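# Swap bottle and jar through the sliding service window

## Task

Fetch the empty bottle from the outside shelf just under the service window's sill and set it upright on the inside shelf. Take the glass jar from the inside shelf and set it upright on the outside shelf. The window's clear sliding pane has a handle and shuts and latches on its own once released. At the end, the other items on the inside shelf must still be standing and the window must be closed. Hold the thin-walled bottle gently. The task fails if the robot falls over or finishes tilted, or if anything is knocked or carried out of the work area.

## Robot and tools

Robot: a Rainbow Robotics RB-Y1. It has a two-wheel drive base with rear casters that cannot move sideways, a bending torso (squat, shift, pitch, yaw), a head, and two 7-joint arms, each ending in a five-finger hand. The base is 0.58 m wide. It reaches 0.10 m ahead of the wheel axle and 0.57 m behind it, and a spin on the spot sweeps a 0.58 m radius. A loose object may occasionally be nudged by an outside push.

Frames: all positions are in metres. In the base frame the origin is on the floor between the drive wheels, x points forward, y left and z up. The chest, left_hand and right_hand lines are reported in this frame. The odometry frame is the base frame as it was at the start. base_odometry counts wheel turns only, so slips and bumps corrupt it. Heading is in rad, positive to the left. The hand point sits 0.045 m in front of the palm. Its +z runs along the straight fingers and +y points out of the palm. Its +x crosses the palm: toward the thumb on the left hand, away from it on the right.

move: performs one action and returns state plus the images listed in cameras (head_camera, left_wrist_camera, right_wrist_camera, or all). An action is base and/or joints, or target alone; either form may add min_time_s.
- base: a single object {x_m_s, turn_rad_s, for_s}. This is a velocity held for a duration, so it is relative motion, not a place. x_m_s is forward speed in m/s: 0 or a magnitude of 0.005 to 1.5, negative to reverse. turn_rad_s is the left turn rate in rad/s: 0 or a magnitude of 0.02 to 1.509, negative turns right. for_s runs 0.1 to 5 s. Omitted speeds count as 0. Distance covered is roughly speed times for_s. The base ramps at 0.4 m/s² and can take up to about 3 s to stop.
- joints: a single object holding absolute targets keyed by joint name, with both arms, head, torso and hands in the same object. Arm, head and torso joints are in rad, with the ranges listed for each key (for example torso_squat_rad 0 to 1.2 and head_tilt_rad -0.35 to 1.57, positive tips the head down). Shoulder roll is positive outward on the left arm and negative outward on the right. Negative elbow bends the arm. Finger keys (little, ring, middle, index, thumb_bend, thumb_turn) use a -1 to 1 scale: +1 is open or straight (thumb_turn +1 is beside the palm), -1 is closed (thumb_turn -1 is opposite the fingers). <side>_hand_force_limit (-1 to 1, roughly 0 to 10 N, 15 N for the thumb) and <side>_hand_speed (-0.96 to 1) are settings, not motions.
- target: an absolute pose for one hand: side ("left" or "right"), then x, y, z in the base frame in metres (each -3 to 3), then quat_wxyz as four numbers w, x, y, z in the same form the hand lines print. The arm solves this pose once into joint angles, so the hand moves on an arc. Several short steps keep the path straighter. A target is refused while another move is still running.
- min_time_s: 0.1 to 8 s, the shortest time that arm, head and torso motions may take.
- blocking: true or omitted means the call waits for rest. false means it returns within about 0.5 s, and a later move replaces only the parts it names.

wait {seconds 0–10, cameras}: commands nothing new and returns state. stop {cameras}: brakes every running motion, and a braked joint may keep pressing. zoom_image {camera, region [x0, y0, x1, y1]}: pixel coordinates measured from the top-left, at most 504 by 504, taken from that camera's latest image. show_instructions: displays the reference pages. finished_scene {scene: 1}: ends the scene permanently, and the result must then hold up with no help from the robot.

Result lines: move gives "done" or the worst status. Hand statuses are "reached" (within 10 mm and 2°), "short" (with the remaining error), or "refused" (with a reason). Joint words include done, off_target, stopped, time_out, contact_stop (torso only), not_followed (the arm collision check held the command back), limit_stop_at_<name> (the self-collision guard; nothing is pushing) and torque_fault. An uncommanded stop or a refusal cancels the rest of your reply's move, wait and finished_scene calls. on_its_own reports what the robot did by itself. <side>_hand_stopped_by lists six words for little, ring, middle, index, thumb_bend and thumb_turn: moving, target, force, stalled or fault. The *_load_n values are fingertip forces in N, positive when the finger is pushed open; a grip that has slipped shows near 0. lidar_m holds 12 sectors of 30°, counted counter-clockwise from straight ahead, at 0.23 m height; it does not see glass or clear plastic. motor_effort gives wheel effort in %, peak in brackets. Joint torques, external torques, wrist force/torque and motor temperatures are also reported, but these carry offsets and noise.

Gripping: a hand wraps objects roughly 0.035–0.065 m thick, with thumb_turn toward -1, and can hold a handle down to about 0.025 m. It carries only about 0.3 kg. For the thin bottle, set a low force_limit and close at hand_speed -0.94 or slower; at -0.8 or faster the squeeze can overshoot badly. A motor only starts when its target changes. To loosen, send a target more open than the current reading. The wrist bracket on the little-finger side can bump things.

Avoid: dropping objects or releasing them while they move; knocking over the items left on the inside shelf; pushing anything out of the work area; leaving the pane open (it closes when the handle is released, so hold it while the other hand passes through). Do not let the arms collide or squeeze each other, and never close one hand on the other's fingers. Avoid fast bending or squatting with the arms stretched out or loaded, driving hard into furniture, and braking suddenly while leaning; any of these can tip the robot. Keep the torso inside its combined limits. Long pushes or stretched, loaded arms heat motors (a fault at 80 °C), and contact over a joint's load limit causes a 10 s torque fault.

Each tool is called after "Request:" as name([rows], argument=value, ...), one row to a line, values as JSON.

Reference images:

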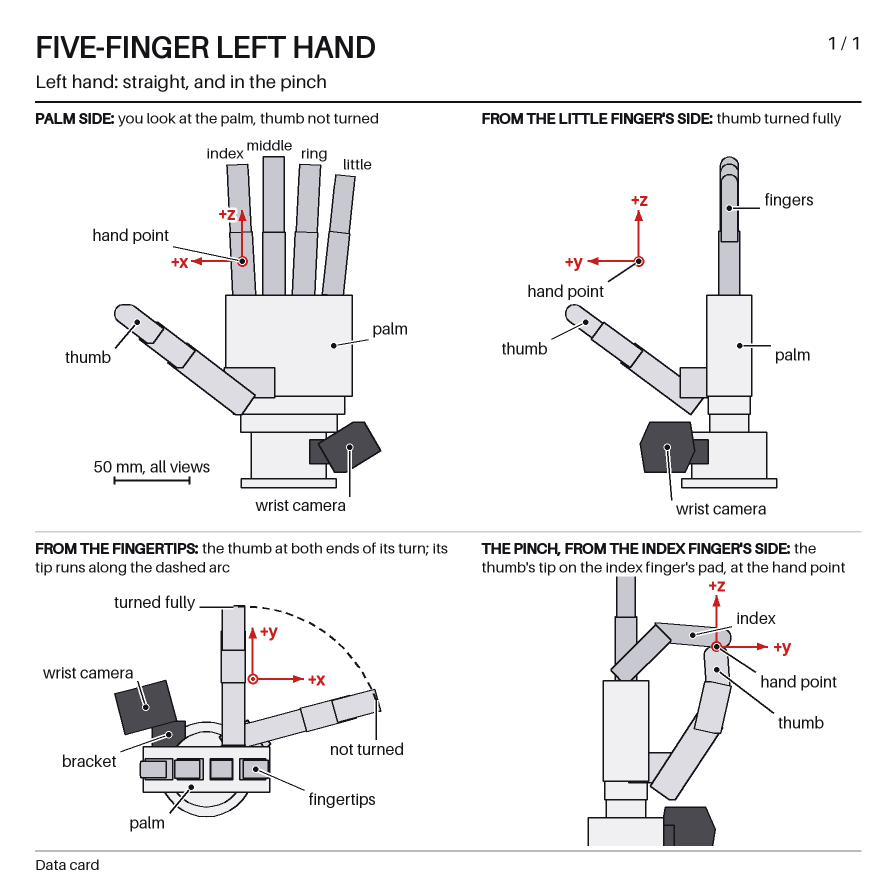

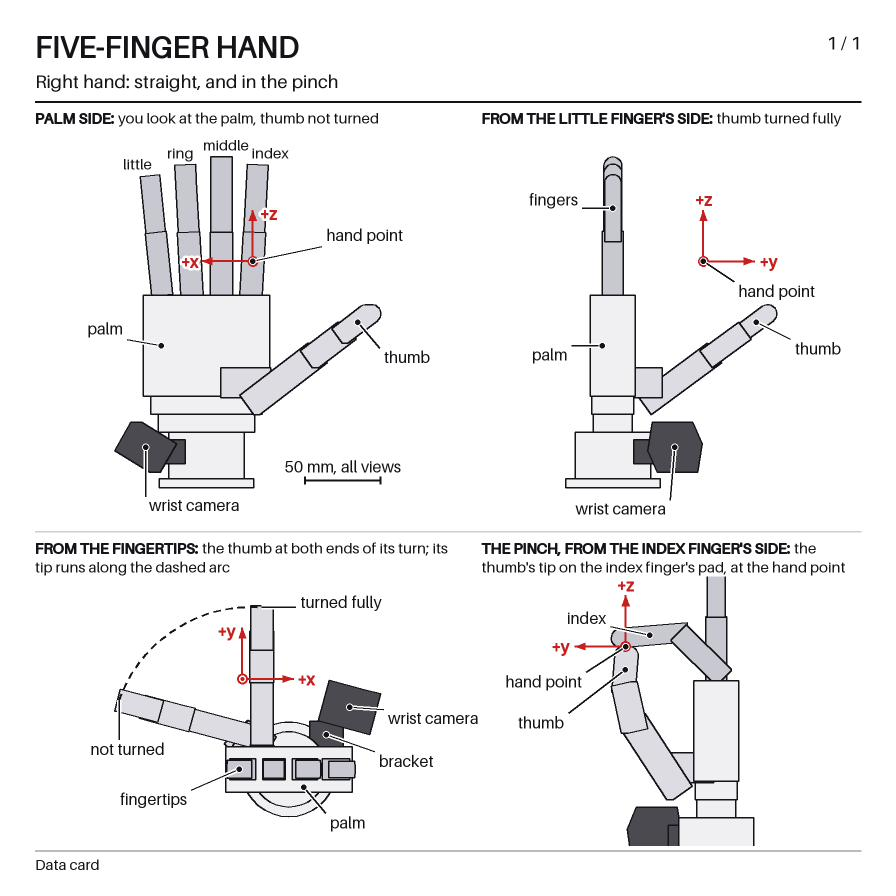

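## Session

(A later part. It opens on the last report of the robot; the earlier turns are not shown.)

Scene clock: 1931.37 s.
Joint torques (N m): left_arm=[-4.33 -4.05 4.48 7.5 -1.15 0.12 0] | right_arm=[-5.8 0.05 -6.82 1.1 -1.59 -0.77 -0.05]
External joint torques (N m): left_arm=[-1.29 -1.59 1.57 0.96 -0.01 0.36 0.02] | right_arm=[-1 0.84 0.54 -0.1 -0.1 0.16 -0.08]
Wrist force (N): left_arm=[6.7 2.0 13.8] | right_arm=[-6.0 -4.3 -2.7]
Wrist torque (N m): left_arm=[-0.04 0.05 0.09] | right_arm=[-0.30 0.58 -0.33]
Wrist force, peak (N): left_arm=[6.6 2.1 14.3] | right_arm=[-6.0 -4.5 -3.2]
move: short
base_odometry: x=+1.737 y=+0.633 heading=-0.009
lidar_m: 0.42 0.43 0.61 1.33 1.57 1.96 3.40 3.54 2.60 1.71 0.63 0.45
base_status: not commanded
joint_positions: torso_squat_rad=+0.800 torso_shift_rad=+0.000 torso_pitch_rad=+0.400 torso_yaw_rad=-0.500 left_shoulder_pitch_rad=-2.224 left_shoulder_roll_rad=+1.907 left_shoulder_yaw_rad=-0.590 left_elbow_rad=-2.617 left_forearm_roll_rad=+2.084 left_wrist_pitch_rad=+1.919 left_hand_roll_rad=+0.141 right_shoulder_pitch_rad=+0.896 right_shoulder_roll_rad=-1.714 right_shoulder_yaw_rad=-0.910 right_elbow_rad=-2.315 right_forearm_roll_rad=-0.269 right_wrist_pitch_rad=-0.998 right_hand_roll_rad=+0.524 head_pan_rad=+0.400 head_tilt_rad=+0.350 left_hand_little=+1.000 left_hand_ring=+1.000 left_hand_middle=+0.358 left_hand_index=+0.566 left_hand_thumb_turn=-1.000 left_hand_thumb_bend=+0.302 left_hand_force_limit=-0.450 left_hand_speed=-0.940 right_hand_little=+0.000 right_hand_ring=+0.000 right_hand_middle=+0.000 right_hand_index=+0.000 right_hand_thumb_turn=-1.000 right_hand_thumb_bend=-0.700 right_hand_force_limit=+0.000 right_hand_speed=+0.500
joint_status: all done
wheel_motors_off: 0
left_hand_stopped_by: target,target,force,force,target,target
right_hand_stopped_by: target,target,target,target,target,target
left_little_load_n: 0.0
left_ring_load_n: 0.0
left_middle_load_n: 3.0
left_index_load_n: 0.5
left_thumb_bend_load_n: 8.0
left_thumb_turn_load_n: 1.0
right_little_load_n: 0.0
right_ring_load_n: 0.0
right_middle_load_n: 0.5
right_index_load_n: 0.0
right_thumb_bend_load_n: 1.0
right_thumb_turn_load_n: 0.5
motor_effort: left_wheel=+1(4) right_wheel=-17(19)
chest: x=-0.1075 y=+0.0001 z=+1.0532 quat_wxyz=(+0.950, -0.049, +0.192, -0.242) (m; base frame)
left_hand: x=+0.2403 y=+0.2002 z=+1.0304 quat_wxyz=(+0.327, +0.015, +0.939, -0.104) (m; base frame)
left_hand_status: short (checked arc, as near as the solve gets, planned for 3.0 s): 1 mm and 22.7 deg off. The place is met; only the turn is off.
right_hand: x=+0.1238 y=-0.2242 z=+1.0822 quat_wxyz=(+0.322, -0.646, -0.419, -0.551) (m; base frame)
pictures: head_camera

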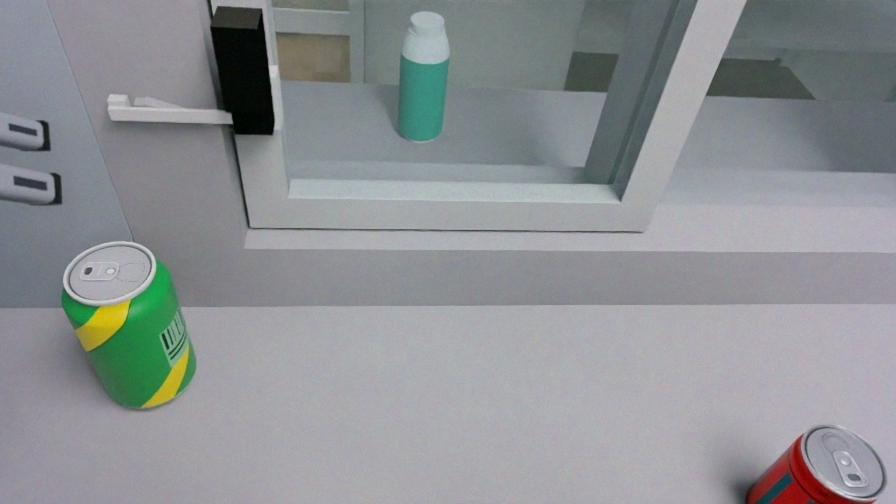

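Request:
move(base={"x_m_s":-0.15,"for_s":2.0})

Request:
move(joints={"left_shoulder_pitch_rad":-1.2,"left_shoulder_roll_rad":1.1,"left_shoulder_yaw_rad":-0.5,"left_elbow_rad":-2.5,"left_forearm_roll_rad":0.8,"left_wrist_pitch_rad":1.6,"left_hand_roll_rad":-0.2}, min_time_s=4, cameras=["head_camera"])

Scene clock: 2044.27 s.
Joint torques (N m): left_arm=[-3.99 -3.72 3.76 7.54 -1.36 0.07 0.06] | right_arm=[-5.38 -0.36 -7.21 1.38 -1.57 -0.69 0.13]
External joint torques (N m): left_arm=[-0.95 -1.26 0.86 1 -0.22 0.3 0.08] | right_arm=[-0.59 0.43 0.15 0.19 -0.09 0.24 0.1]
Wrist force (N): left_arm=[6.7 1.9 13.7] | right_arm=[-5.9 -4.4 -2.7]
Wrist torque (N m): left_arm=[-0.05 0.05 0.09] | right_arm=[-0.34 0.57 -0.31]
Wrist force, peak (N): left_arm=[6.5 2.0 14.5] | right_arm=[-5.9 -4.7 -3.0]
move: done
base_odometry: x=+1.437 y=+0.636 heading=-0.011
lidar_m: 0.72 0.75 1.03 1.28 1.41 2.33 3.09 3.24 3.04 2.51 1.05 0.76
base_status: done (sent for 2 of 2 s)
joint_positions: torso_squat_rad=+0.800 torso_shift_rad=+0.000 torso_pitch_rad=+0.400 torso_yaw_rad=-0.500 left_shoulder_pitch_rad=-2.224 left_shoulder_roll_rad=+1.907 left_shoulder_yaw_rad=-0.590 left_elbow_rad=-2.617 left_forearm_roll_rad=+2.085 left_wrist_pitch_rad=+1.919 left_hand_roll_rad=+0.141 right_shoulder_pitch_rad=+0.896 right_shoulder_roll_rad=-1.714 right_shoulder_yaw_rad=-0.910 right_elbow_rad=-2.315 right_forearm_roll_rad=-0.269 right_wrist_pitch_rad=-0.998 right_hand_roll_rad=+0.524 head_pan_rad=+0.400 head_tilt_rad=+0.350 left_hand_little=+1.000 left_hand_ring=+1.000 left_hand_middle=+0.358 left_hand_index=+0.566 left_hand_thumb_turn=-1.000 left_hand_thumb_bend=+0.302 left_hand_force_limit=-0.450 left_hand_speed=-0.940 right_hand_little=+0.000 right_hand_ring=+0.000 right_hand_middle=+0.000 right_hand_index=+0.000 right_hand_thumb_turn=-1.000 right_hand_thumb_bend=-0.700 right_hand_force_limit=+0.000 right_hand_speed=+0.500
joint_status: not commanded
wheel_motors_off: 0
left_hand_stopped_by: target,target,force,force,target,target
right_hand_stopped_by: target,target,target,target,target,target
left_little_load_n: 0.0
left_ring_load_n: 0.0
left_middle_load_n: 3.0
left_index_load_n: 0.5
left_thumb_bend_load_n: 8.0
left_thumb_turn_load_n: 1.0
right_little_load_n: 0.0
right_ring_load_n: 0.5
right_middle_load_n: 0.5
right_index_load_n: 0.0
right_thumb_bend_load_n: 1.0
right_thumb_turn_load_n: 0.0
motor_effort: left_wheel=-17(37) right_wheel=+16(45)
chest: x=-0.1075 y=+0.0001 z=+1.0532 quat_wxyz=(+0.950, -0.049, +0.192, -0.242) (m; base frame)
left_hand: x=+0.2403 y=+0.2002 z=+1.0305 quat_wxyz=(+0.327, +0.015, +0.939, -0.104) (m; base frame)
right_hand: x=+0.1238 y=-0.2242 z=+1.0822 quat_wxyz=(+0.322, -0.646, -0.419, -0.551) (m; base frame)
pictures: none

Scene clock: 2048.57 s.
Joint torques (N m): left_arm=[-12.23 3.05 9.01 -0.2 -1.87 -1.61 -0.16] | right_arm=[-5.35 0.25 -6.99 1.1 -1.52 -0.88 0.02]
External joint torques (N m): left_arm=[1.15 -1.5 1.54 0.51 -0.64 -0.55 -0.13] | right_arm=[-0.55 1.04 0.37 -0.09 -0.04 0.05 -0.01]
Wrist force (N): left_arm=[7.4 3.2 12.4] | right_arm=[-5.7 -4.3 -2.7]
Wrist torque (N m): left_arm=[0.08 -0.04 0.06] | right_arm=[-0.32 0.53 -0.34]
Wrist force, peak (N): left_arm=[7.0 2.0 14.2] | right_arm=[-6.1 -4.3 -3.0]
move: done
base_odometry: x=+1.437 y=+0.636 heading=-0.011
lidar_m: 0.73 0.75 1.05 1.30 1.43 2.34 3.09 3.22 3.05 2.51 1.04 0.75
base_status: not commanded
joint_positions: torso_squat_rad=+0.800 torso_shift_rad=+0.000 torso_pitch_rad=+0.400 torso_yaw_rad=-0.500 left_shoulder_pitch_rad=-1.200 left_shoulder_roll_rad=+1.100 left_shoulder_yaw_rad=-0.500 left_elbow_rad=-2.500 left_forearm_roll_rad=+0.800 left_wrist_pitch_rad=+1.600 left_hand_roll_rad=-0.200 right_shoulder_pitch_rad=+0.896 right_shoulder_roll_rad=-1.714 right_shoulder_yaw_rad=-0.910 right_elbow_rad=-2.315 right_forearm_roll_rad=-0.269 right_wrist_pitch_rad=-0.998 right_hand_roll_rad=+0.524 head_pan_rad=+0.400 head_tilt_rad=+0.350 left_hand_little=+1.000 left_hand_ring=+1.000 left_hand_middle=+0.358 left_hand_index=+0.566 left_hand_thumb_turn=-1.000 left_hand_thumb_bend=+0.302 left_hand_force_limit=-0.450 left_hand_speed=-0.940 right_hand_little=+0.000 right_hand_ring=+0.000 right_hand_middle=+0.000 right_hand_index=+0.000 right_hand_thumb_turn=-1.000 right_hand_thumb_bend=-0.700 right_hand_force_limit=+0.000 right_hand_speed=+0.500
joint_status: all done
wheel_motors_off: 0
left_hand_stopped_by: target,target,force,force,target,target
right_hand_stopped_by: target,target,target,target,target,target
left_little_load_n: 0.0
left_ring_load_n: -0.5
left_middle_load_n: 2.5
left_index_load_n: 0.5
left_thumb_bend_load_n: 8.0
left_thumb_turn_load_n: 1.0
right_little_load_n: 0.0
right_ring_load_n: 0.0
right_middle_load_n: 0.0
right_index_load_n: 0.0
right_thumb_bend_load_n: 1.0
right_thumb_turn_load_n: 0.0
motor_effort: left_wheel=-17(19) right_wheel=+15(19)
chest: x=-0.1075 y=+0.0001 z=+1.0532 quat_wxyz=(+0.950, -0.049, +0.192, -0.242) (m; base frame)
left_hand: x=+0.3456 y=-0.0799 z=+0.9317 quat_wxyz=(+0.358, +0.192, +0.862, -0.303) (m; base frame)
right_hand: x=+0.1238 y=-0.2242 z=+1.0822 quat_wxyz=(+0.322, -0.646, -0.419, -0.551) (m; base frame)
pictures: head_camera

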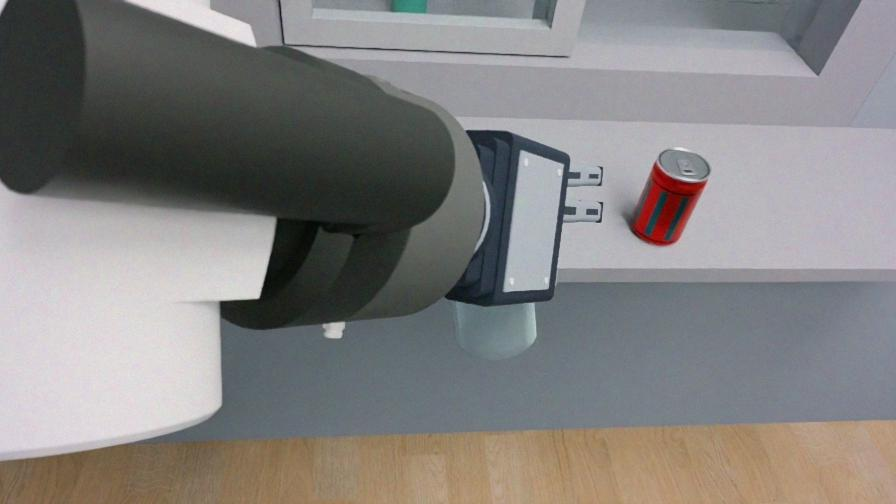

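Request:
move(joints={"left_shoulder_pitch_rad":-0.35,"left_shoulder_roll_rad":0.25,"left_shoulder_yaw_rad":-0.4,"left_elbow_rad":-2.5,"left_forearm_roll_rad":-0.54,"left_wrist_pitch_rad":1.52,"left_hand_roll_rad":-0.5}, min_time_s=4, cameras=["head_camera","left_wrist_camera"])

Scene clock: 2055.37 s.
Joint torques (N m): left_arm=[-7.73 -3.52 1.75 -7.68 -1.27 -2.39 -0.26] | right_arm=[-5.23 -0.36 -7.18 1.23 -1.55 -0.58 0.28]
External joint torques (N m): left_arm=[0.53 -1.64 1.41 -0.38 -0.62 -0.77 -0.24] | right_arm=[-0.43 0.44 0.18 0.04 -0.07 0.35 0.24]
Wrist force (N): left_arm=[7.1 4.1 11.9] | right_arm=[-6.0 -4.1 -2.8]
Wrist torque (N m): left_arm=[0.14 -0.02 0.01] | right_arm=[-0.26 0.59 -0.32]
Wrist force, peak (N): left_arm=[7.5 3.2 12.6] | right_arm=[-6.0 -4.5 -3.2]
move: done
base_odometry: x=+1.437 y=+0.636 heading=-0.011
lidar_m: 0.72 0.76 1.04 1.28 1.41 2.34 3.10 3.22 3.05 2.49 1.06 0.76
base_status: not commanded
joint_positions: torso_squat_rad=+0.800 torso_shift_rad=+0.000 torso_pitch_rad=+0.400 torso_yaw_rad=-0.500 left_shoulder_pitch_rad=-0.350 left_shoulder_roll_rad=+0.250 left_shoulder_yaw_rad=-0.400 left_elbow_rad=-2.500 left_forearm_roll_rad=-0.540 left_wrist_pitch_rad=+1.520 left_hand_roll_rad=-0.500 right_shoulder_pitch_rad=+0.896 right_shoulder_roll_rad=-1.714 right_shoulder_yaw_rad=-0.910 right_elbow_rad=-2.315 right_forearm_roll_rad=-0.269 right_wrist_pitch_rad=-0.998 right_hand_roll_rad=+0.524 head_pan_rad=+0.400 head_tilt_rad=+0.350 left_hand_little=+1.000 left_hand_ring=+1.000 left_hand_middle=+0.358 left_hand_index=+0.566 left_hand_thumb_turn=-1.000 left_hand_thumb_bend=+0.302 left_hand_force_limit=-0.450 left_hand_speed=-0.940 right_hand_little=+0.000 right_hand_ring=+0.000 right_hand_middle=+0.000 right_hand_index=+0.000 right_hand_thumb_turn=-1.000 right_hand_thumb_bend=-0.700 right_hand_force_limit=+0.000 right_hand_speed=+0.500
joint_status: all done
wheel_motors_off: 0
left_hand_stopped_by: target,target,force,force,target,target
right_hand_stopped_by: target,target,target,target,target,target
left_little_load_n: 0.0
left_ring_load_n: 0.0
left_middle_load_n: 2.5
left_index_load_n: 0.5
left_thumb_bend_load_n: 8.0
left_thumb_turn_load_n: 1.0
right_little_load_n: 0.0
right_ring_load_n: 0.0
right_middle_load_n: 0.5
right_index_load_n: 0.0
right_thumb_bend_load_n: 1.0
right_thumb_turn_load_n: 0.5
motor_effort: left_wheel=-15(19) right_wheel=+14(17)
chest: x=-0.1075 y=+0.0001 z=+1.0532 quat_wxyz=(+0.950, -0.049, +0.192, -0.242) (m; base frame)
left_hand: x=+0.3511 y=-0.0243 z=+0.8093 quat_wxyz=(+0.452, -0.139, +0.845, -0.251) (m; base frame)
right_hand: x=+0.1238 y=-0.2242 z=+1.0822 quat_wxyz=(+0.322, -0.646, -0.419, -0.551) (m; base frame)
pictures: head_camera, left_wrist_camera

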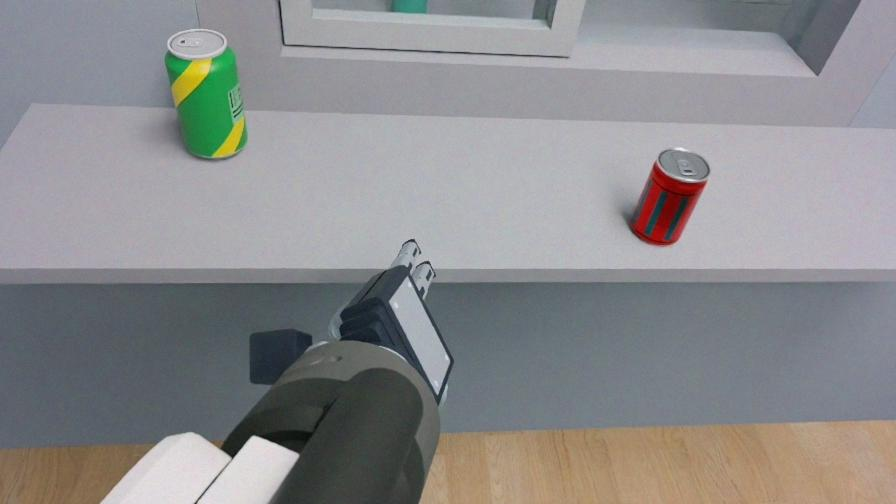

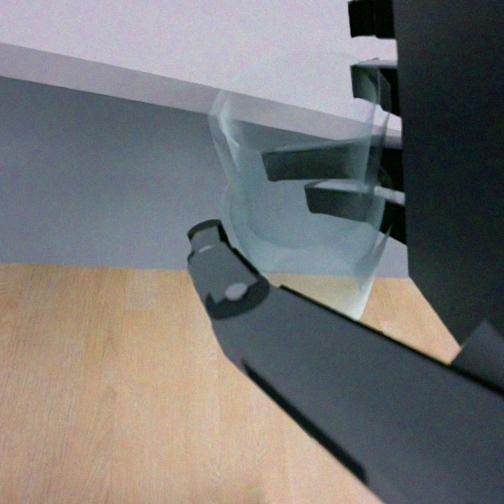

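Request:
move(target={"side":"left","x":0.31,"y":0.03,"z":0.96,"quat_wxyz":[0.5,0.018,0.865,-0.042]}, min_time_s=3, cameras=["head_camera"])

Scene clock: 2058.63 s.
Joint torques (N m): left_arm=[-7.5 -3.13 1.6 -7.48 -1.27 -2.49 -0.24] | right_arm=[-6.08 -0.12 -7.62 1.22 -1.33 -0.76 0.04]
External joint torques (N m): left_arm=[0.77 -1.24 1.27 -0.18 -0.62 -0.86 -0.21] | right_arm=[-1.28 0.68 -0.26 0.03 0.15 0.17 0.01]
Wrist force (N): left_arm=[7.1 4.1 12.1] | right_arm=[-5.9 -4.1 -2.9]
Wrist torque (N m): left_arm=[0.13 -0.03 0.00] | right_arm=[-0.24 0.56 -0.33]
Wrist force, peak (N): left_arm=[7.3 4.1 12.4] | right_arm=[-6.2 -4.7 -2.8]
move: refused
base_odometry: x=+1.437 y=+0.636 heading=-0.011
lidar_m: 0.73 0.75 1.02 1.30 1.40 2.34 3.09 3.23 3.05 2.50 1.05 0.75
base_status: not commanded
joint_positions: torso_squat_rad=+0.800 torso_shift_rad=+0.000 torso_pitch_rad=+0.400 torso_yaw_rad=-0.500 left_shoulder_pitch_rad=-0.350 left_shoulder_roll_rad=+0.250 left_shoulder_yaw_rad=-0.400 left_elbow_rad=-2.500 left_forearm_roll_rad=-0.540 left_wrist_pitch_rad=+1.520 left_hand_roll_rad=-0.500 right_shoulder_pitch_rad=+0.896 right_shoulder_roll_rad=-1.714 right_shoulder_yaw_rad=-0.910 right_elbow_rad=-2.315 right_forearm_roll_rad=-0.269 right_wrist_pitch_rad=-0.998 right_hand_roll_rad=+0.524 head_pan_rad=+0.400 head_tilt_rad=+0.350 left_hand_little=+1.000 left_hand_ring=+1.000 left_hand_middle=+0.358 left_hand_index=+0.566 left_hand_thumb_turn=-1.000 left_hand_thumb_bend=+0.302 left_hand_force_limit=-0.450 left_hand_speed=-0.940 right_hand_little=+0.000 right_hand_ring=+0.000 right_hand_middle=+0.000 right_hand_index=+0.000 right_hand_thumb_turn=-1.000 right_hand_thumb_bend=-0.700 right_hand_force_limit=+0.000 right_hand_speed=+0.500
joint_status: not commanded
wheel_motors_off: 0
left_hand_stopped_by: target,target,force,force,target,target
right_hand_stopped_by: target,target,target,target,target,target
left_little_load_n: 0.0
left_ring_load_n: 0.0
left_middle_load_n: 3.0
left_index_load_n: 0.5
left_thumb_bend_load_n: 8.0
left_thumb_turn_load_n: 1.0
right_little_load_n: 0.0
right_ring_load_n: 0.0
right_middle_load_n: 0.5
right_index_load_n: 0.0
right_thumb_bend_load_n: 1.0
right_thumb_turn_load_n: 0.5
motor_effort: left_wheel=-15(19) right_wheel=+15(17)
chest: x=-0.1075 y=+0.0001 z=+1.0532 quat_wxyz=(+0.950, -0.049, +0.192, -0.242) (m; base frame)
left_hand: x=+0.3511 y=-0.0243 z=+0.8093 quat_wxyz=(+0.452, -0.139, +0.845, -0.251) (m; base frame)
left_hand_status: refused: the posture found for that pose touches the torso. Nothing moved. The solve starts from where the arm stands: from another posture it may find a clear one.
right_hand: x=+0.1238 y=-0.2242 z=+1.0822 quat_wxyz=(+0.322, -0.646, -0.419, -0.551) (m; base frame)
pictures: head_camera

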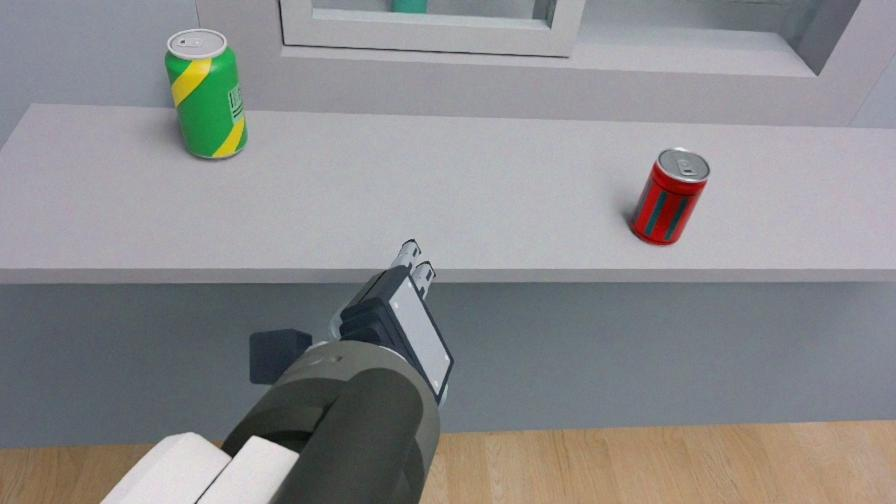

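Request:
move(target={"side":"left","x":0.36,"y":0.03,"z":0.95,"quat_wxyz":[0.495,0.086,0.861,-0.081]}, min_time_s=3, cameras=["head_camera"])

Scene clock: 2065.70 s.
Joint torques (N m): left_arm=[-11.68 -4.52 0.38 -4.08 -0.72 -2.03 -0.29] | right_arm=[-6.09 0.14 -6.84 1.23 -1.59 -0.6 -0.08]
External joint torques (N m): left_arm=[-1.12 -1.18 1.27 -0.85 -0.62 -0.23 -0.26] | right_arm=[-1.3 0.94 0.52 0.04 -0.1 0.33 -0.12]
Wrist force (N): left_arm=[8.8 0.0 11.1] | right_arm=[-5.9 -4.3 -2.9]
Wrist torque (N m): left_arm=[-0.07 -0.13 0.15] | right_arm=[-0.30 0.56 -0.34]
Wrist force, peak (N): left_arm=[7.5 4.3 12.2] | right_arm=[-6.1 -4.6 -2.8]
move: short
base_odometry: x=+1.437 y=+0.636 heading=-0.011
lidar_m: 0.72 0.77 1.03 1.28 1.42 2.34 3.09 3.23 3.04 2.51 1.04 0.75
base_status: not commanded
joint_positions: torso_squat_rad=+0.800 torso_shift_rad=+0.000 torso_pitch_rad=+0.400 torso_yaw_rad=-0.500 left_shoulder_pitch_rad=-0.730 left_shoulder_roll_rad=+0.000 left_shoulder_yaw_rad=-0.378 left_elbow_rad=-2.617 left_forearm_roll_rad=-0.838 left_wrist_pitch_rad=+1.919 left_hand_roll_rad=-1.486 right_shoulder_pitch_rad=+0.896 right_shoulder_roll_rad=-1.714 right_shoulder_yaw_rad=-0.910 right_elbow_rad=-2.315 right_forearm_roll_rad=-0.269 right_wrist_pitch_rad=-0.998 right_hand_roll_rad=+0.524 head_pan_rad=+0.400 head_tilt_rad=+0.350 left_hand_little=+1.000 left_hand_ring=+1.000 left_hand_middle=+0.358 left_hand_index=+0.566 left_hand_thumb_turn=-1.000 left_hand_thumb_bend=+0.302 left_hand_force_limit=-0.450 left_hand_speed=-0.940 right_hand_little=+0.000 right_hand_ring=+0.000 right_hand_middle=+0.000 right_hand_index=+0.000 right_hand_thumb_turn=-1.000 right_hand_thumb_bend=-0.700 right_hand_force_limit=+0.000 right_hand_speed=+0.500
joint_status: all done
wheel_motors_off: 0
left_hand_stopped_by: target,target,force,force,target,target
right_hand_stopped_by: target,target,target,target,target,target
left_little_load_n: 0.0
left_ring_load_n: 0.0
left_middle_load_n: 2.5
left_index_load_n: 0.5
left_thumb_bend_load_n: 8.0
left_thumb_turn_load_n: 1.5
right_little_load_n: 0.0
right_ring_load_n: 0.0
right_middle_load_n: 0.5
right_index_load_n: 0.0
right_thumb_bend_load_n: 1.0
right_thumb_turn_load_n: 0.5
motor_effort: left_wheel=-16(18) right_wheel=+16(18)
chest: x=-0.1075 y=+0.0001 z=+1.0532 quat_wxyz=(+0.950, -0.049, +0.192, -0.242) (m; base frame)
left_hand: x=+0.3604 y=+0.0297 z=+0.9493 quat_wxyz=(+0.530, +0.076, +0.842, -0.062) (m; base frame)
left_hand_status: short (checked arc, as near as the solve gets, planned for 3.0 s): 1 mm and 5.2 deg off. The place is met; only the turn is off.
right_hand: x=+0.1238 y=-0.2242 z=+1.0822 quat_wxyz=(+0.322, -0.646, -0.419, -0.551) (m; base frame)
pictures: head_camera

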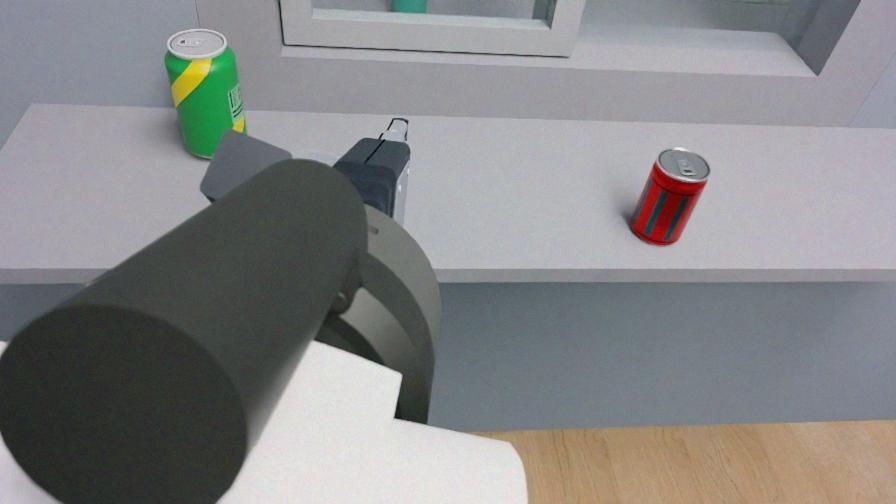

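Request:
move(target={"side":"left","x":0.27,"y":0.30,"z":0.98,"quat_wxyz":[0.495,0.086,0.861,-0.081]}, min_time_s=3, cameras=["head_camera"])

Scene clock: 2073.83 s.
Joint torques (N m): left_arm=[-12.02 -0.49 -1.22 -1.14 -0.44 -1.94 -0.18] | right_arm=[-6.17 -0.3 -7.59 1.15 -1.38 -0.86 0.08]
External joint torques (N m): left_arm=[-1.01 -0.97 1.11 -0.3 -0.51 -0.22 -0.16] | right_arm=[-1.38 0.5 -0.22 -0.04 0.1 0.07 0.04]
Wrist force (N): left_arm=[7.2 -2.3 11.8] | right_arm=[-5.8 -4.3 -2.8]
Wrist torque (N m): left_arm=[-0.14 0.07 0.09] | right_arm=[-0.28 0.56 -0.31]
Wrist force, peak (N): left_arm=[8.8 0.2 11.5] | right_arm=[-6.1 -4.6 -3.1]
move: short
base_odometry: x=+1.437 y=+0.636 heading=-0.011
lidar_m: 0.72 0.76 1.03 1.29 1.42 2.33 3.09 3.22 3.05 2.50 1.05 0.77
base_status: not commanded
joint_positions: torso_squat_rad=+0.800 torso_shift_rad=+0.000 torso_pitch_rad=+0.400 torso_yaw_rad=-0.500 left_shoulder_pitch_rad=-0.934 left_shoulder_roll_rad=+0.000 left_shoulder_yaw_rad=+0.094 left_elbow_rad=-2.617 left_forearm_roll_rad=-1.602 left_wrist_pitch_rad=+1.919 left_hand_roll_rad=-2.077 right_shoulder_pitch_rad=+0.896 right_shoulder_roll_rad=-1.714 right_shoulder_yaw_rad=-0.910 right_elbow_rad=-2.315 right_forearm_roll_rad=-0.269 right_wrist_pitch_rad=-0.998 right_hand_roll_rad=+0.524 head_pan_rad=+0.400 head_tilt_rad=+0.350 left_hand_little=+1.000 left_hand_ring=+1.000 left_hand_middle=+0.358 left_hand_index=+0.566 left_hand_thumb_turn=-1.000 left_hand_thumb_bend=+0.302 left_hand_force_limit=-0.450 left_hand_speed=-0.940 right_hand_little=+0.000 right_hand_ring=+0.000 right_hand_middle=+0.000 right_hand_index=+0.000 right_hand_thumb_turn=-1.000 right_hand_thumb_bend=-0.700 right_hand_force_limit=+0.000 right_hand_speed=+0.500
joint_status: all done
wheel_motors_off: 0
left_hand_stopped_by: target,target,force,force,target,target
right_hand_stopped_by: target,target,target,target,target,target
left_little_load_n: 0.0
left_ring_load_n: 0.0
left_middle_load_n: 3.0
left_index_load_n: 1.0
left_thumb_bend_load_n: 7.5
left_thumb_turn_load_n: 1.5
right_little_load_n: 0.0
right_ring_load_n: 0.0
right_middle_load_n: 0.5
right_index_load_n: 0.0
right_thumb_bend_load_n: 1.0
right_thumb_turn_load_n: 0.5
motor_effort: left_wheel=-17(19) right_wheel=+16(17)
chest: x=-0.1075 y=+0.0001 z=+1.0532 quat_wxyz=(+0.950, -0.049, +0.192, -0.242) (m; base frame)
left_hand: x=+0.2707 y=+0.2999 z=+0.9801 quat_wxyz=(+0.380, -0.185, +0.853, +0.305) (m; base frame)
left_hand_status: short (checked arc, as near as the solve gets, planned for 3.0 s): 1 mm and 56.2 deg off. The place is met; only the turn is off.
right_hand: x=+0.1238 y=-0.2242 z=+1.0822 quat_wxyz=(+0.322, -0.646, -0.419, -0.551) (m; base frame)
pictures: head_camera

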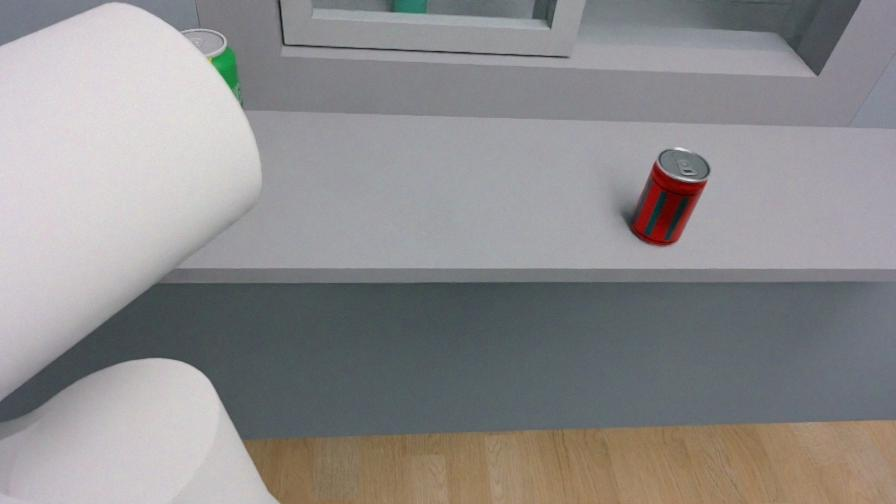

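Request:
move(base={"x_m_s":-0.15,"for_s":1.6}, joints={"torso_yaw_rad":-0.3,"head_pan_rad":0.25})

Request:
move(target={"side":"left","x":0.36,"y":0.03,"z":0.95,"quat_wxyz":[0.5,0.018,0.865,-0.042]}, min_time_s=3)

Request:
move(target={"side":"left","x":0.55,"y":0.04,"z":0.95,"quat_wxyz":[0.5,0.018,0.865,-0.042]}, min_time_s=3)

Request:
move(target={"side":"left","x":0.67,"y":0.053,"z":0.88,"quat_wxyz":[0.5,0.018,0.865,-0.042]}, min_time_s=3, cameras=["head_camera"])

Scene clock: 2121.13 s.
Joint torques (N m): left_arm=[-10.78 0.73 -0.75 -1.2 -0.33 -2.32 -0.3] | right_arm=[-5.98 -0.11 -7.32 0.73 -1.6 -0.74 0.28]
External joint torques (N m): left_arm=[-0.13 -0.48 1.12 -0.03 -0.32 -0.54 -0.28] | right_arm=[-1.05 0.88 0.21 0.24 -0.14 0.25 0.24]
Wrist force (N): left_arm=[7.3 -2.5 11.4] | right_arm=[-6.0 -3.9 -3.2]
Wrist torque (N m): left_arm=[-0.11 0.04 0.09] | right_arm=[-0.24 0.55 -0.32]
Wrist force, peak (N): left_arm=[7.0 -3.2 12.1] | right_arm=[-6.5 -4.3 -3.0]
move: done
base_odometry: x=+1.197 y=+0.639 heading=-0.012
lidar_m: 0.96 0.98 1.37 1.32 1.59 2.15 2.86 2.97 3.04 2.48 1.39 1.02
base_status: done (sent for 1.6 of 1.6 s)
joint_positions: torso_squat_rad=+0.800 torso_shift_rad=+0.000 torso_pitch_rad=+0.400 torso_yaw_rad=-0.300 left_shoulder_pitch_rad=-0.934 left_shoulder_roll_rad=+0.000 left_shoulder_yaw_rad=+0.094 left_elbow_rad=-2.617 left_forearm_roll_rad=-1.602 left_wrist_pitch_rad=+1.919 left_hand_roll_rad=-2.077 right_shoulder_pitch_rad=+0.896 right_shoulder_roll_rad=-1.714 right_shoulder_yaw_rad=-0.910 right_elbow_rad=-2.315 right_forearm_roll_rad=-0.269 right_wrist_pitch_rad=-0.998 right_hand_roll_rad=+0.524 head_pan_rad=+0.250 head_tilt_rad=+0.350 left_hand_little=+1.000 left_hand_ring=+1.000 left_hand_middle=+0.358 left_hand_index=+0.566 left_hand_thumb_turn=-1.000 left_hand_thumb_bend=+0.302 left_hand_force_limit=-0.450 left_hand_speed=-0.940 right_hand_little=+0.000 right_hand_ring=+0.000 right_hand_middle=+0.000 right_hand_index=+0.000 right_hand_thumb_turn=-1.000 right_hand_thumb_bend=-0.700 right_hand_force_limit=+0.000 right_hand_speed=+0.500
joint_status: all done
wheel_motors_off: 0
left_hand_stopped_by: target,target,force,force,target,target
right_hand_stopped_by: target,target,target,target,target,target
left_little_load_n: 0.0
left_ring_load_n: 0.0
left_middle_load_n: 3.0
left_index_load_n: 0.5
left_thumb_bend_load_n: 8.0
left_thumb_turn_load_n: 1.5
right_little_load_n: 0.0
right_ring_load_n: 0.0
right_middle_load_n: 0.5
right_index_load_n: 0.0
right_thumb_bend_load_n: 1.0
right_thumb_turn_load_n: 0.5
motor_effort: left_wheel=-16(40) right_wheel=+15(36)
chest: x=-0.1075 y=+0.0001 z=+1.0532 quat_wxyz=(+0.969, -0.030, +0.196, -0.146) (m; base frame)
left_hand: x=+0.2089 y=+0.3688 z=+1.0062 quat_wxyz=(+0.357, -0.248, +0.820, +0.371) (m; base frame)
right_hand: x=+0.1611 y=-0.1797 z=+1.0664 quat_wxyz=(+0.396, -0.592, -0.455, -0.535) (m; base frame)
pictures: none

Scene clock: 2124.47 s.
Joint torques (N m): left_arm=[-11.54 -3.93 -0.59 -4.56 -0.47 -2.21 0.12] | right_arm=[-6.1 -0.55 -7.57 0.23 -1.38 -0.9 0]
External joint torques (N m): left_arm=[0.69 -0.26 -0.91 0.02 0.03 -0.51 0.15] | right_arm=[-1.16 0.44 -0.03 -0.26 0.08 0.08 -0.04]
Wrist force (N): left_arm=[8.4 0.8 11.7] | right_arm=[-6.1 -4.2 -2.9]
Wrist torque (N m): left_arm=[0.00 -0.06 0.17] | right_arm=[-0.28 0.56 -0.35]
Wrist force, peak (N): left_arm=[8.6 0.7 11.7] | right_arm=[-6.4 -4.2 -3.4]
move: short
base_odometry: x=+1.197 y=+0.639 heading=-0.012
lidar_m: 0.96 1.01 1.37 1.33 1.60 2.15 2.87 2.96 3.05 2.49 1.39 1.02
base_status: not commanded
joint_positions: torso_squat_rad=+0.800 torso_shift_rad=+0.000 torso_pitch_rad=+0.400 torso_yaw_rad=-0.300 left_shoulder_pitch_rad=-0.868 left_shoulder_roll_rad=+0.000 left_shoulder_yaw_rad=-0.466 left_elbow_rad=-2.386 left_forearm_roll_rad=-0.730 left_wrist_pitch_rad=+1.919 left_hand_roll_rad=-1.200 right_shoulder_pitch_rad=+0.896 right_shoulder_roll_rad=-1.714 right_shoulder_yaw_rad=-0.910 right_elbow_rad=-2.315 right_forearm_roll_rad=-0.269 right_wrist_pitch_rad=-0.998 right_hand_roll_rad=+0.524 head_pan_rad=+0.250 head_tilt_rad=+0.350 left_hand_little=+1.000 left_hand_ring=+1.000 left_hand_middle=+0.358 left_hand_index=+0.566 left_hand_thumb_turn=-1.000 left_hand_thumb_bend=+0.302 left_hand_force_limit=-0.450 left_hand_speed=-0.940 right_hand_little=+0.000 right_hand_ring=+0.000 right_hand_middle=+0.000 right_hand_index=+0.000 right_hand_thumb_turn=-1.000 right_hand_thumb_bend=-0.700 right_hand_force_limit=+0.000 right_hand_speed=+0.500
joint_status: all done
wheel_motors_off: 0
left_hand_stopped_by: target,target,force,force,target,target
right_hand_stopped_by: target,target,target,target,target,target
left_little_load_n: 0.0
left_ring_load_n: 0.0
left_middle_load_n: 3.0
left_index_load_n: 1.0
left_thumb_bend_load_n: 8.0
left_thumb_turn_load_n: 1.0
right_little_load_n: 0.0
right_ring_load_n: 0.0
right_middle_load_n: 0.5
right_index_load_n: 0.0
right_thumb_bend_load_n: 1.0
right_thumb_turn_load_n: 0.0
motor_effort: left_wheel=-15(19) right_wheel=+15(18)
chest: x=-0.1075 y=+0.0001 z=+1.0532 quat_wxyz=(+0.969, -0.030, +0.196, -0.146) (m; base frame)
left_hand: x=+0.3603 y=+0.0301 z=+0.9495 quat_wxyz=(+0.521, +0.021, +0.852, -0.046) (m; base frame)
left_hand_status: short (checked arc, as near as the solve gets, planned for 3.0 s): 1 mm and 2.8 deg off. The place is met; only the turn is off.
right_hand: x=+0.1611 y=-0.1797 z=+1.0664 quat_wxyz=(+0.396, -0.592, -0.455, -0.535) (m; base frame)
pictures: none

Scene clock: 2127.80 s.
Joint torques (N m): left_arm=[-20.96 2.64 1.15 -7.66 -0.56 -2.41 -0.26] | right_arm=[-5.5 -0.19 -7.45 0.3 -1.43 -0.92 0.24]
External joint torques (N m): left_arm=[-1.14 0.72 1.13 -0.34 -0.09 -0.74 -0.23] | right_arm=[-0.57 0.8 0.09 -0.2 0.03 0.07 0.21]
Wrist force (N): left_arm=[8.3 0.3 12.0] | right_arm=[-6.2 -4.2 -3.2]
Wrist torque (N m): left_arm=[-0.14 -0.07 0.18] | right_arm=[-0.28 0.57 -0.35]
Wrist force, peak (N): left_arm=[8.4 0.0 12.7] | right_arm=[-6.6 -4.1 -3.1]
move: done
base_odometry: x=+1.197 y=+0.639 heading=-0.012
lidar_m: 0.96 1.01 1.39 1.33 1.58 2.14 2.86 2.96 3.03 2.50 1.39 1.01
base_status: not commanded
joint_positions: torso_squat_rad=+0.800 torso_shift_rad=+0.000 torso_pitch_rad=+0.400 torso_yaw_rad=-0.300 left_shoulder_pitch_rad=-1.201 left_shoulder_roll_rad=+0.149 left_shoulder_yaw_rad=+0.016 left_elbow_rad=-1.715 left_forearm_roll_rad=-0.345 left_wrist_pitch_rad=+1.520 left_hand_roll_rad=-1.211 right_shoulder_pitch_rad=+0.896 right_shoulder_roll_rad=-1.714 right_shoulder_yaw_rad=-0.910 right_elbow_rad=-2.315 right_forearm_roll_rad=-0.269 right_wrist_pitch_rad=-0.998 right_hand_roll_rad=+0.524 head_pan_rad=+0.250 head_tilt_rad=+0.350 left_hand_little=+1.000 left_hand_ring=+1.000 left_hand_middle=+0.358 left_hand_index=+0.566 left_hand_thumb_turn=-1.000 left_hand_thumb_bend=+0.302 left_hand_force_limit=-0.450 left_hand_speed=-0.940 right_hand_little=+0.000 right_hand_ring=+0.000 right_hand_middle=+0.000 right_hand_index=+0.000 right_hand_thumb_turn=-1.000 right_hand_thumb_bend=-0.700 right_hand_force_limit=+0.000 right_hand_speed=+0.500
joint_status: all done
wheel_motors_off: 0
left_hand_stopped_by: target,target,force,force,target,target
right_hand_stopped_by: target,target,target,target,target,target
left_little_load_n: 0.0
left_ring_load_n: 0.0
left_middle_load_n: 3.0
left_index_load_n: 0.5
left_thumb_bend_load_n: 8.0
left_thumb_turn_load_n: 1.5
right_little_load_n: 0.0
right_ring_load_n: 0.0
right_middle_load_n: 0.5
right_index_load_n: 0.0
right_thumb_bend_load_n: 1.0
right_thumb_turn_load_n: 0.5
motor_effort: left_wheel=-15(19) right_wheel=+15(18)
chest: x=-0.1075 y=+0.0001 z=+1.0532 quat_wxyz=(+0.969, -0.030, +0.196, -0.146) (m; base frame)
left_hand: x=+0.5494 y=+0.0401 z=+0.9496 quat_wxyz=(+0.500, +0.018, +0.865, -0.042) (m; base frame)
left_hand_status: reached (checked arc, planned for 3.0 s): 1 mm and 0.0 deg off.
right_hand: x=+0.1611 y=-0.1797 z=+1.0664 quat_wxyz=(+0.396, -0.592, -0.455, -0.535) (m; base frame)
pictures: none

Scene clock: 2131.13 s.
Joint torques (N m): left_arm=[-24.88 5.52 1.74 -10.12 -0.56 -2.22 0.15] | right_arm=[-6.04 -0.9 -8 0.54 -1.22 -0.78 0.14]
External joint torques (N m): left_arm=[-1.01 0.62 1.34 -0.63 -0.08 -0.61 0.18] | right_arm=[-1.11 0.09 -0.46 0.05 0.24 0.21 0.11]
Wrist force (N): left_arm=[8.2 0.3 11.8] | right_arm=[-6.2 -3.9 -3.4]
Wrist torque (N m): left_arm=[-0.09 -0.04 0.22] | right_arm=[-0.22 0.59 -0.36]
Wrist force, peak (N): left_arm=[8.7 0.4 12.2] | right_arm=[-6.5 -4.2 -3.4]
move: done
base_odometry: x=+1.197 y=+0.639 heading=-0.012
lidar_m: 0.97 1.01 1.35 1.33 1.59 2.14 2.85 2.98 3.05 2.49 1.40 1.01
base_status: not commanded
joint_positions: torso_squat_rad=+0.800 torso_shift_rad=+0.000 torso_pitch_rad=+0.400 torso_yaw_rad=-0.300 left_shoulder_pitch_rad=-1.384 left_shoulder_roll_rad=+0.295 left_shoulder_yaw_rad=+0.084 left_elbow_rad=-0.975 left_forearm_roll_rad=-0.247 left_wrist_pitch_rad=+0.971 left_hand_roll_rad=-1.119 right_shoulder_pitch_rad=+0.896 right_shoulder_roll_rad=-1.714 right_shoulder_yaw_rad=-0.910 right_elbow_rad=-2.315 right_forearm_roll_rad=-0.269 right_wrist_pitch_rad=-0.998 right_hand_roll_rad=+0.524 head_pan_rad=+0.250 head_tilt_rad=+0.350 left_hand_little=+1.000 left_hand_ring=+1.000 left_hand_middle=+0.358 left_hand_index=+0.566 left_hand_thumb_turn=-1.000 left_hand_thumb_bend=+0.302 left_hand_force_limit=-0.450 left_hand_speed=-0.940 right_hand_little=+0.000 right_hand_ring=+0.000 right_hand_middle=+0.000 right_hand_index=+0.000 right_hand_thumb_turn=-1.000 right_hand_thumb_bend=-0.700 right_hand_force_limit=+0.000 right_hand_speed=+0.500
joint_status: all done
wheel_motors_off: 0
left_hand_stopped_by: target,target,force,force,target,target
right_hand_stopped_by: target,target,target,target,target,target
left_little_load_n: 0.0
left_ring_load_n: 0.0
left_middle_load_n: 3.0
left_index_load_n: 0.5
left_thumb_bend_load_n: 7.5
left_thumb_turn_load_n: 1.5
right_little_load_n: 0.0
right_ring_load_n: 0.0
right_middle_load_n: 0.5
right_index_load_n: 0.0
right_thumb_bend_load_n: 1.0
right_thumb_turn_load_n: 0.5
motor_effort: left_wheel=-16(19) right_wheel=+14(18)
chest: x=-0.1075 y=+0.0001 z=+1.0532 quat_wxyz=(+0.969, -0.030, +0.196, -0.146) (m; base frame)
left_hand: x=+0.6694 y=+0.0531 z=+0.8796 quat_wxyz=(+0.500, +0.019, +0.865, -0.043) (m; base frame)
left_hand_status: reached (checked arc, planned for 3.0 s): 1 mm and 0.1 deg off.
right_hand: x=+0.1611 y=-0.1797 z=+1.0664 quat_wxyz=(+0.396, -0.592, -0.455, -0.535) (m; base frame)
pictures: head_camera

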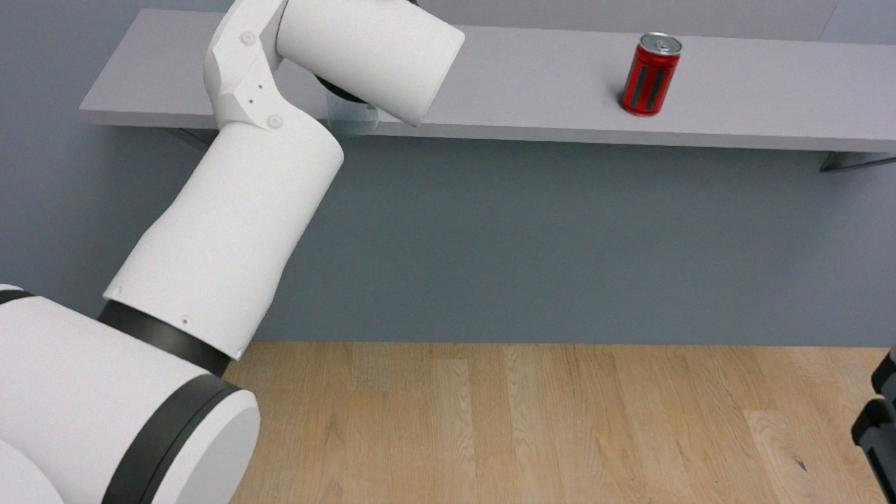

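Request:
move(target={"side":"left","x":0.67,"y":0.053,"z":0.845,"quat_wxyz":[0.5,0.018,0.865,-0.042]}, min_time_s=2)

Request:
move(target={"side":"left","x":0.72,"y":-0.055,"z":0.86,"quat_wxyz":[0.5,0.018,0.865,-0.042]}, min_time_s=2, cameras=["head_camera"])

Request:
move(target={"side":"right","x":0.40,"y":0.09,"z":1.0,"quat_wxyz":[0.5792,-0.4056,-0.4056,-0.5792]}, min_time_s=4)

Scene clock: 2138.33 s.
Joint torques (N m): left_arm=[-22.88 3.94 -0.56 -9.97 -1.22 -2.41 0.14] | right_arm=[-5.7 -0.64 -7.44 0.73 -1.45 -0.85 -0.01]
External joint torques (N m): left_arm=[0.82 -0.86 -0.98 -0.34 -0.73 -0.83 0.17] | right_arm=[-0.77 0.35 0.1 0.23 0.01 0.14 -0.05]
Wrist force (N): left_arm=[8.4 0.1 11.9] | right_arm=[-6.1 -4.1 -3.4]
Wrist torque (N m): left_arm=[-0.16 -0.07 0.26] | right_arm=[-0.24 0.59 -0.36]
Wrist force, peak (N): left_arm=[8.5 0.3 12.3] | right_arm=[-6.5 -4.2 -3.5]
move: done
base_odometry: x=+1.197 y=+0.639 heading=-0.012
lidar_m: 0.97 1.00 1.37 1.34 1.60 2.13 2.85 2.97 3.05 2.49 1.40 0.99
base_status: not commanded
joint_positions: torso_squat_rad=+0.800 torso_shift_rad=+0.000 torso_pitch_rad=+0.400 torso_yaw_rad=-0.300 left_shoulder_pitch_rad=-1.344 left_shoulder_roll_rad=+0.288 left_shoulder_yaw_rad=+0.074 left_elbow_rad=-0.919 left_forearm_roll_rad=-0.272 left_wrist_pitch_rad=+0.881 left_hand_roll_rad=-1.075 right_shoulder_pitch_rad=+0.896 right_shoulder_roll_rad=-1.714 right_shoulder_yaw_rad=-0.910 right_elbow_rad=-2.315 right_forearm_roll_rad=-0.269 right_wrist_pitch_rad=-0.998 right_hand_roll_rad=+0.524 head_pan_rad=+0.250 head_tilt_rad=+0.350 left_hand_little=+1.000 left_hand_ring=+1.000 left_hand_middle=+0.358 left_hand_index=+0.566 left_hand_thumb_turn=-1.000 left_hand_thumb_bend=+0.302 left_hand_force_limit=-0.450 left_hand_speed=-0.940 right_hand_little=+0.000 right_hand_ring=+0.000 right_hand_middle=+0.000 right_hand_index=+0.000 right_hand_thumb_turn=-1.000 right_hand_thumb_bend=-0.700 right_hand_force_limit=+0.000 right_hand_speed=+0.500
joint_status: all done
wheel_motors_off: 0
left_hand_stopped_by: target,target,force,force,target,target
right_hand_stopped_by: target,target,target,target,target,target
left_little_load_n: 0.0
left_ring_load_n: 0.0
left_middle_load_n: 3.0
left_index_load_n: 0.5
left_thumb_bend_load_n: 8.0
left_thumb_turn_load_n: 1.0
right_little_load_n: 0.0
right_ring_load_n: 0.0
right_middle_load_n: 0.5
right_index_load_n: 0.0
right_thumb_bend_load_n: 1.0
right_thumb_turn_load_n: 0.5
motor_effort: left_wheel=-15(19) right_wheel=+15(18)
chest: x=-0.1075 y=+0.0001 z=+1.0532 quat_wxyz=(+0.969, -0.030, +0.196, -0.146) (m; base frame)
left_hand: x=+0.6696 y=+0.0533 z=+0.8449 quat_wxyz=(+0.500, +0.018, +0.865, -0.042) (m; base frame)
left_hand_status: reached (checked arc, planned for 2.0 s): 1 mm and 0.1 deg off.
right_hand: x=+0.1611 y=-0.1797 z=+1.0664 quat_wxyz=(+0.396, -0.592, -0.455, -0.535) (m; base frame)
pictures: none

Scene clock: 2140.67 s.
Joint torques (N m): left_arm=[-25.73 5.43 -0.05 -9.74 -0.08 -2.56 -0.19] | right_arm=[-6.19 -0.77 -7.45 0.62 -1.55 -0.61 0.19]
External joint torques (N m): left_arm=[-0.32 0.32 -0.91 -0.57 -0.08 -0.68 -0.16] | right_arm=[-1.26 0.23 0.08 0.13 -0.08 0.38 0.15]
Wrist force (N): left_arm=[9.2 1.1 10.5] | right_arm=[-6.4 -3.9 -2.8]
Wrist torque (N m): left_arm=[0.00 -0.21 0.16] | right_arm=[-0.26 0.61 -0.36]
Wrist force, peak (N): left_arm=[8.8 0.6 12.2] | right_arm=[-6.4 -4.1 -3.5]
move: short
base_odometry: x=+1.197 y=+0.639 heading=-0.012
lidar_m: 0.96 1.01 1.37 1.32 1.60 2.15 2.85 2.98 3.04 2.49 1.39 1.01
base_status: not commanded
joint_positions: torso_squat_rad=+0.800 torso_shift_rad=+0.000 torso_pitch_rad=+0.400 torso_yaw_rad=-0.300 left_shoulder_pitch_rad=-1.592 left_shoulder_roll_rad=+0.318 left_shoulder_yaw_rad=-0.156 left_elbow_rad=-0.267 left_forearm_roll_rad=+0.146 left_wrist_pitch_rad=+0.146 left_hand_roll_rad=-1.190 right_shoulder_pitch_rad=+0.896 right_shoulder_roll_rad=-1.714 right_shoulder_yaw_rad=-0.910 right_elbow_rad=-2.315 right_forearm_roll_rad=-0.269 right_wrist_pitch_rad=-0.998 right_hand_roll_rad=+0.524 head_pan_rad=+0.250 head_tilt_rad=+0.350 left_hand_little=+1.000 left_hand_ring=+1.000 left_hand_middle=+0.357 left_hand_index=+0.566 left_hand_thumb_turn=-1.000 left_hand_thumb_bend=+0.304 left_hand_force_limit=-0.450 left_hand_speed=-0.940 right_hand_little=+0.000 right_hand_ring=+0.000 right_hand_middle=+0.000 right_hand_index=+0.000 right_hand_thumb_turn=-1.000 right_hand_thumb_bend=-0.700 right_hand_force_limit=+0.000 right_hand_speed=+0.500
joint_status: all done
wheel_motors_off: 0
left_hand_stopped_by: target,target,force,force,target,target
right_hand_stopped_by: target,target,target,target,target,target
left_little_load_n: 0.0
left_ring_load_n: 0.0
left_middle_load_n: 1.5
left_index_load_n: 0.0
left_thumb_bend_load_n: 7.5
left_thumb_turn_load_n: 2.5
right_little_load_n: 0.0
right_ring_load_n: 0.0
right_middle_load_n: 0.5
right_index_load_n: 0.0
right_thumb_bend_load_n: 1.0
right_thumb_turn_load_n: 0.5
motor_effort: left_wheel=-15(19) right_wheel=+15(17)
chest: x=-0.1075 y=+0.0001 z=+1.0532 quat_wxyz=(+0.969, -0.030, +0.196, -0.146) (m; base frame)
left_hand: x=+0.7163 y=-0.0535 z=+0.8605 quat_wxyz=(+0.582, +0.099, +0.786, -0.182) (m; base frame)
left_hand_status: short (checked arc, as near as the solve gets, planned for 2.0 s): 4 mm and 22.7 deg off. The place is met; only the turn is off.
right_hand: x=+0.1611 y=-0.1797 z=+1.0665 quat_wxyz=(+0.396, -0.592, -0.455, -0.535) (m; base frame)
pictures: head_camera

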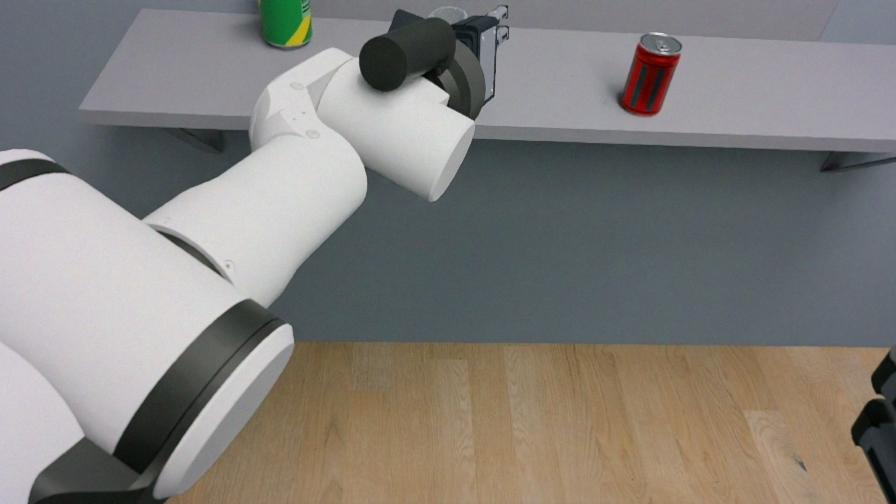

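Scene clock: 2140.97 s.
Joint torques (N m): left_arm=[-26.11 5.51 -0.31 -9.83 -0.1 -2.47 -0.32] | right_arm=[-5.87 -0.24 -7.39 0.78 -1.42 -0.7 0.06]
External joint torques (N m): left_arm=[-0.7 0.41 -1.18 -0.65 -0.09 -0.6 -0.29] | right_arm=[-0.94 0.76 0.14 0.28 0.04 0.29 0.02]
Wrist force (N): left_arm=[8.9 1.0 10.5] | right_arm=[-6.0 -3.9 -3.2]
Wrist torque (N m): left_arm=[-0.03 -0.16 0.14] | right_arm=[-0.24 0.54 -0.34]
Wrist force, peak (N): left_arm=[9.2 1.0 10.6] | right_arm=[-6.3 -4.0 -3.1]
move: refused
base_odometry: x=+1.197 y=+0.639 heading=-0.012
lidar_m: 0.96 1.00 1.36 1.34 1.59 2.15 2.85 2.97 3.04 2.49 1.40 1.01
base_status: not commanded
joint_positions: torso_squat_rad=+0.800 torso_shift_rad=+0.000 torso_pitch_rad=+0.400 torso_yaw_rad=-0.300 left_shoulder_pitch_rad=-1.592 left_shoulder_roll_rad=+0.318 left_shoulder_yaw_rad=-0.156 left_elbow_rad=-0.267 left_forearm_roll_rad=+0.146 left_wrist_pitch_rad=+0.146 left_hand_roll_rad=-1.190 right_shoulder_pitch_rad=+0.896 right_shoulder_roll_rad=-1.714 right_shoulder_yaw_rad=-0.910 right_elbow_rad=-2.315 right_forearm_roll_rad=-0.269 right_wrist_pitch_rad=-0.998 right_hand_roll_rad=+0.524 head_pan_rad=+0.250 head_tilt_rad=+0.350 left_hand_little=+1.000 left_hand_ring=+1.000 left_hand_middle=+0.357 left_hand_index=+0.566 left_hand_thumb_turn=-1.000 left_hand_thumb_bend=+0.304 left_hand_force_limit=-0.450 left_hand_speed=-0.940 right_hand_little=+0.000 right_hand_ring=+0.000 right_hand_middle=+0.000 right_hand_index=+0.000 right_hand_thumb_turn=-1.000 right_hand_thumb_bend=-0.700 right_hand_force_limit=+0.000 right_hand_speed=+0.500
joint_status: not commanded
wheel_motors_off: 0
left_hand_stopped_by: target,target,force,force,target,target
right_hand_stopped_by: target,target,target,target,target,target
left_little_load_n: 0.0
left_ring_load_n: 0.0
left_middle_load_n: 1.5
left_index_load_n: 0.0
left_thumb_bend_load_n: 7.5
left_thumb_turn_load_n: 2.0
right_little_load_n: 0.0
right_ring_load_n: 0.0
right_middle_load_n: 0.5
right_index_load_n: 0.0
right_thumb_bend_load_n: 1.0
right_thumb_turn_load_n: 0.5
motor_effort: left_wheel=-17(17) right_wheel=+16(17)
chest: x=-0.1075 y=+0.0001 z=+1.0532 quat_wxyz=(+0.969, -0.030, +0.196, -0.146) (m; base frame)
left_hand: x=+0.7163 y=-0.0535 z=+0.8605 quat_wxyz=(+0.582, +0.099, +0.786, -0.182) (m; base frame)
right_hand: x=+0.1611 y=-0.1797 z=+1.0665 quat_wxyz=(+0.396, -0.592, -0.455, -0.535) (m; base frame)
right_hand_status: refused: the posture found for that pose touches the other arm. Nothing moved. The solve starts from where the arm stands: from another posture it may find a clear one.
pictures: none


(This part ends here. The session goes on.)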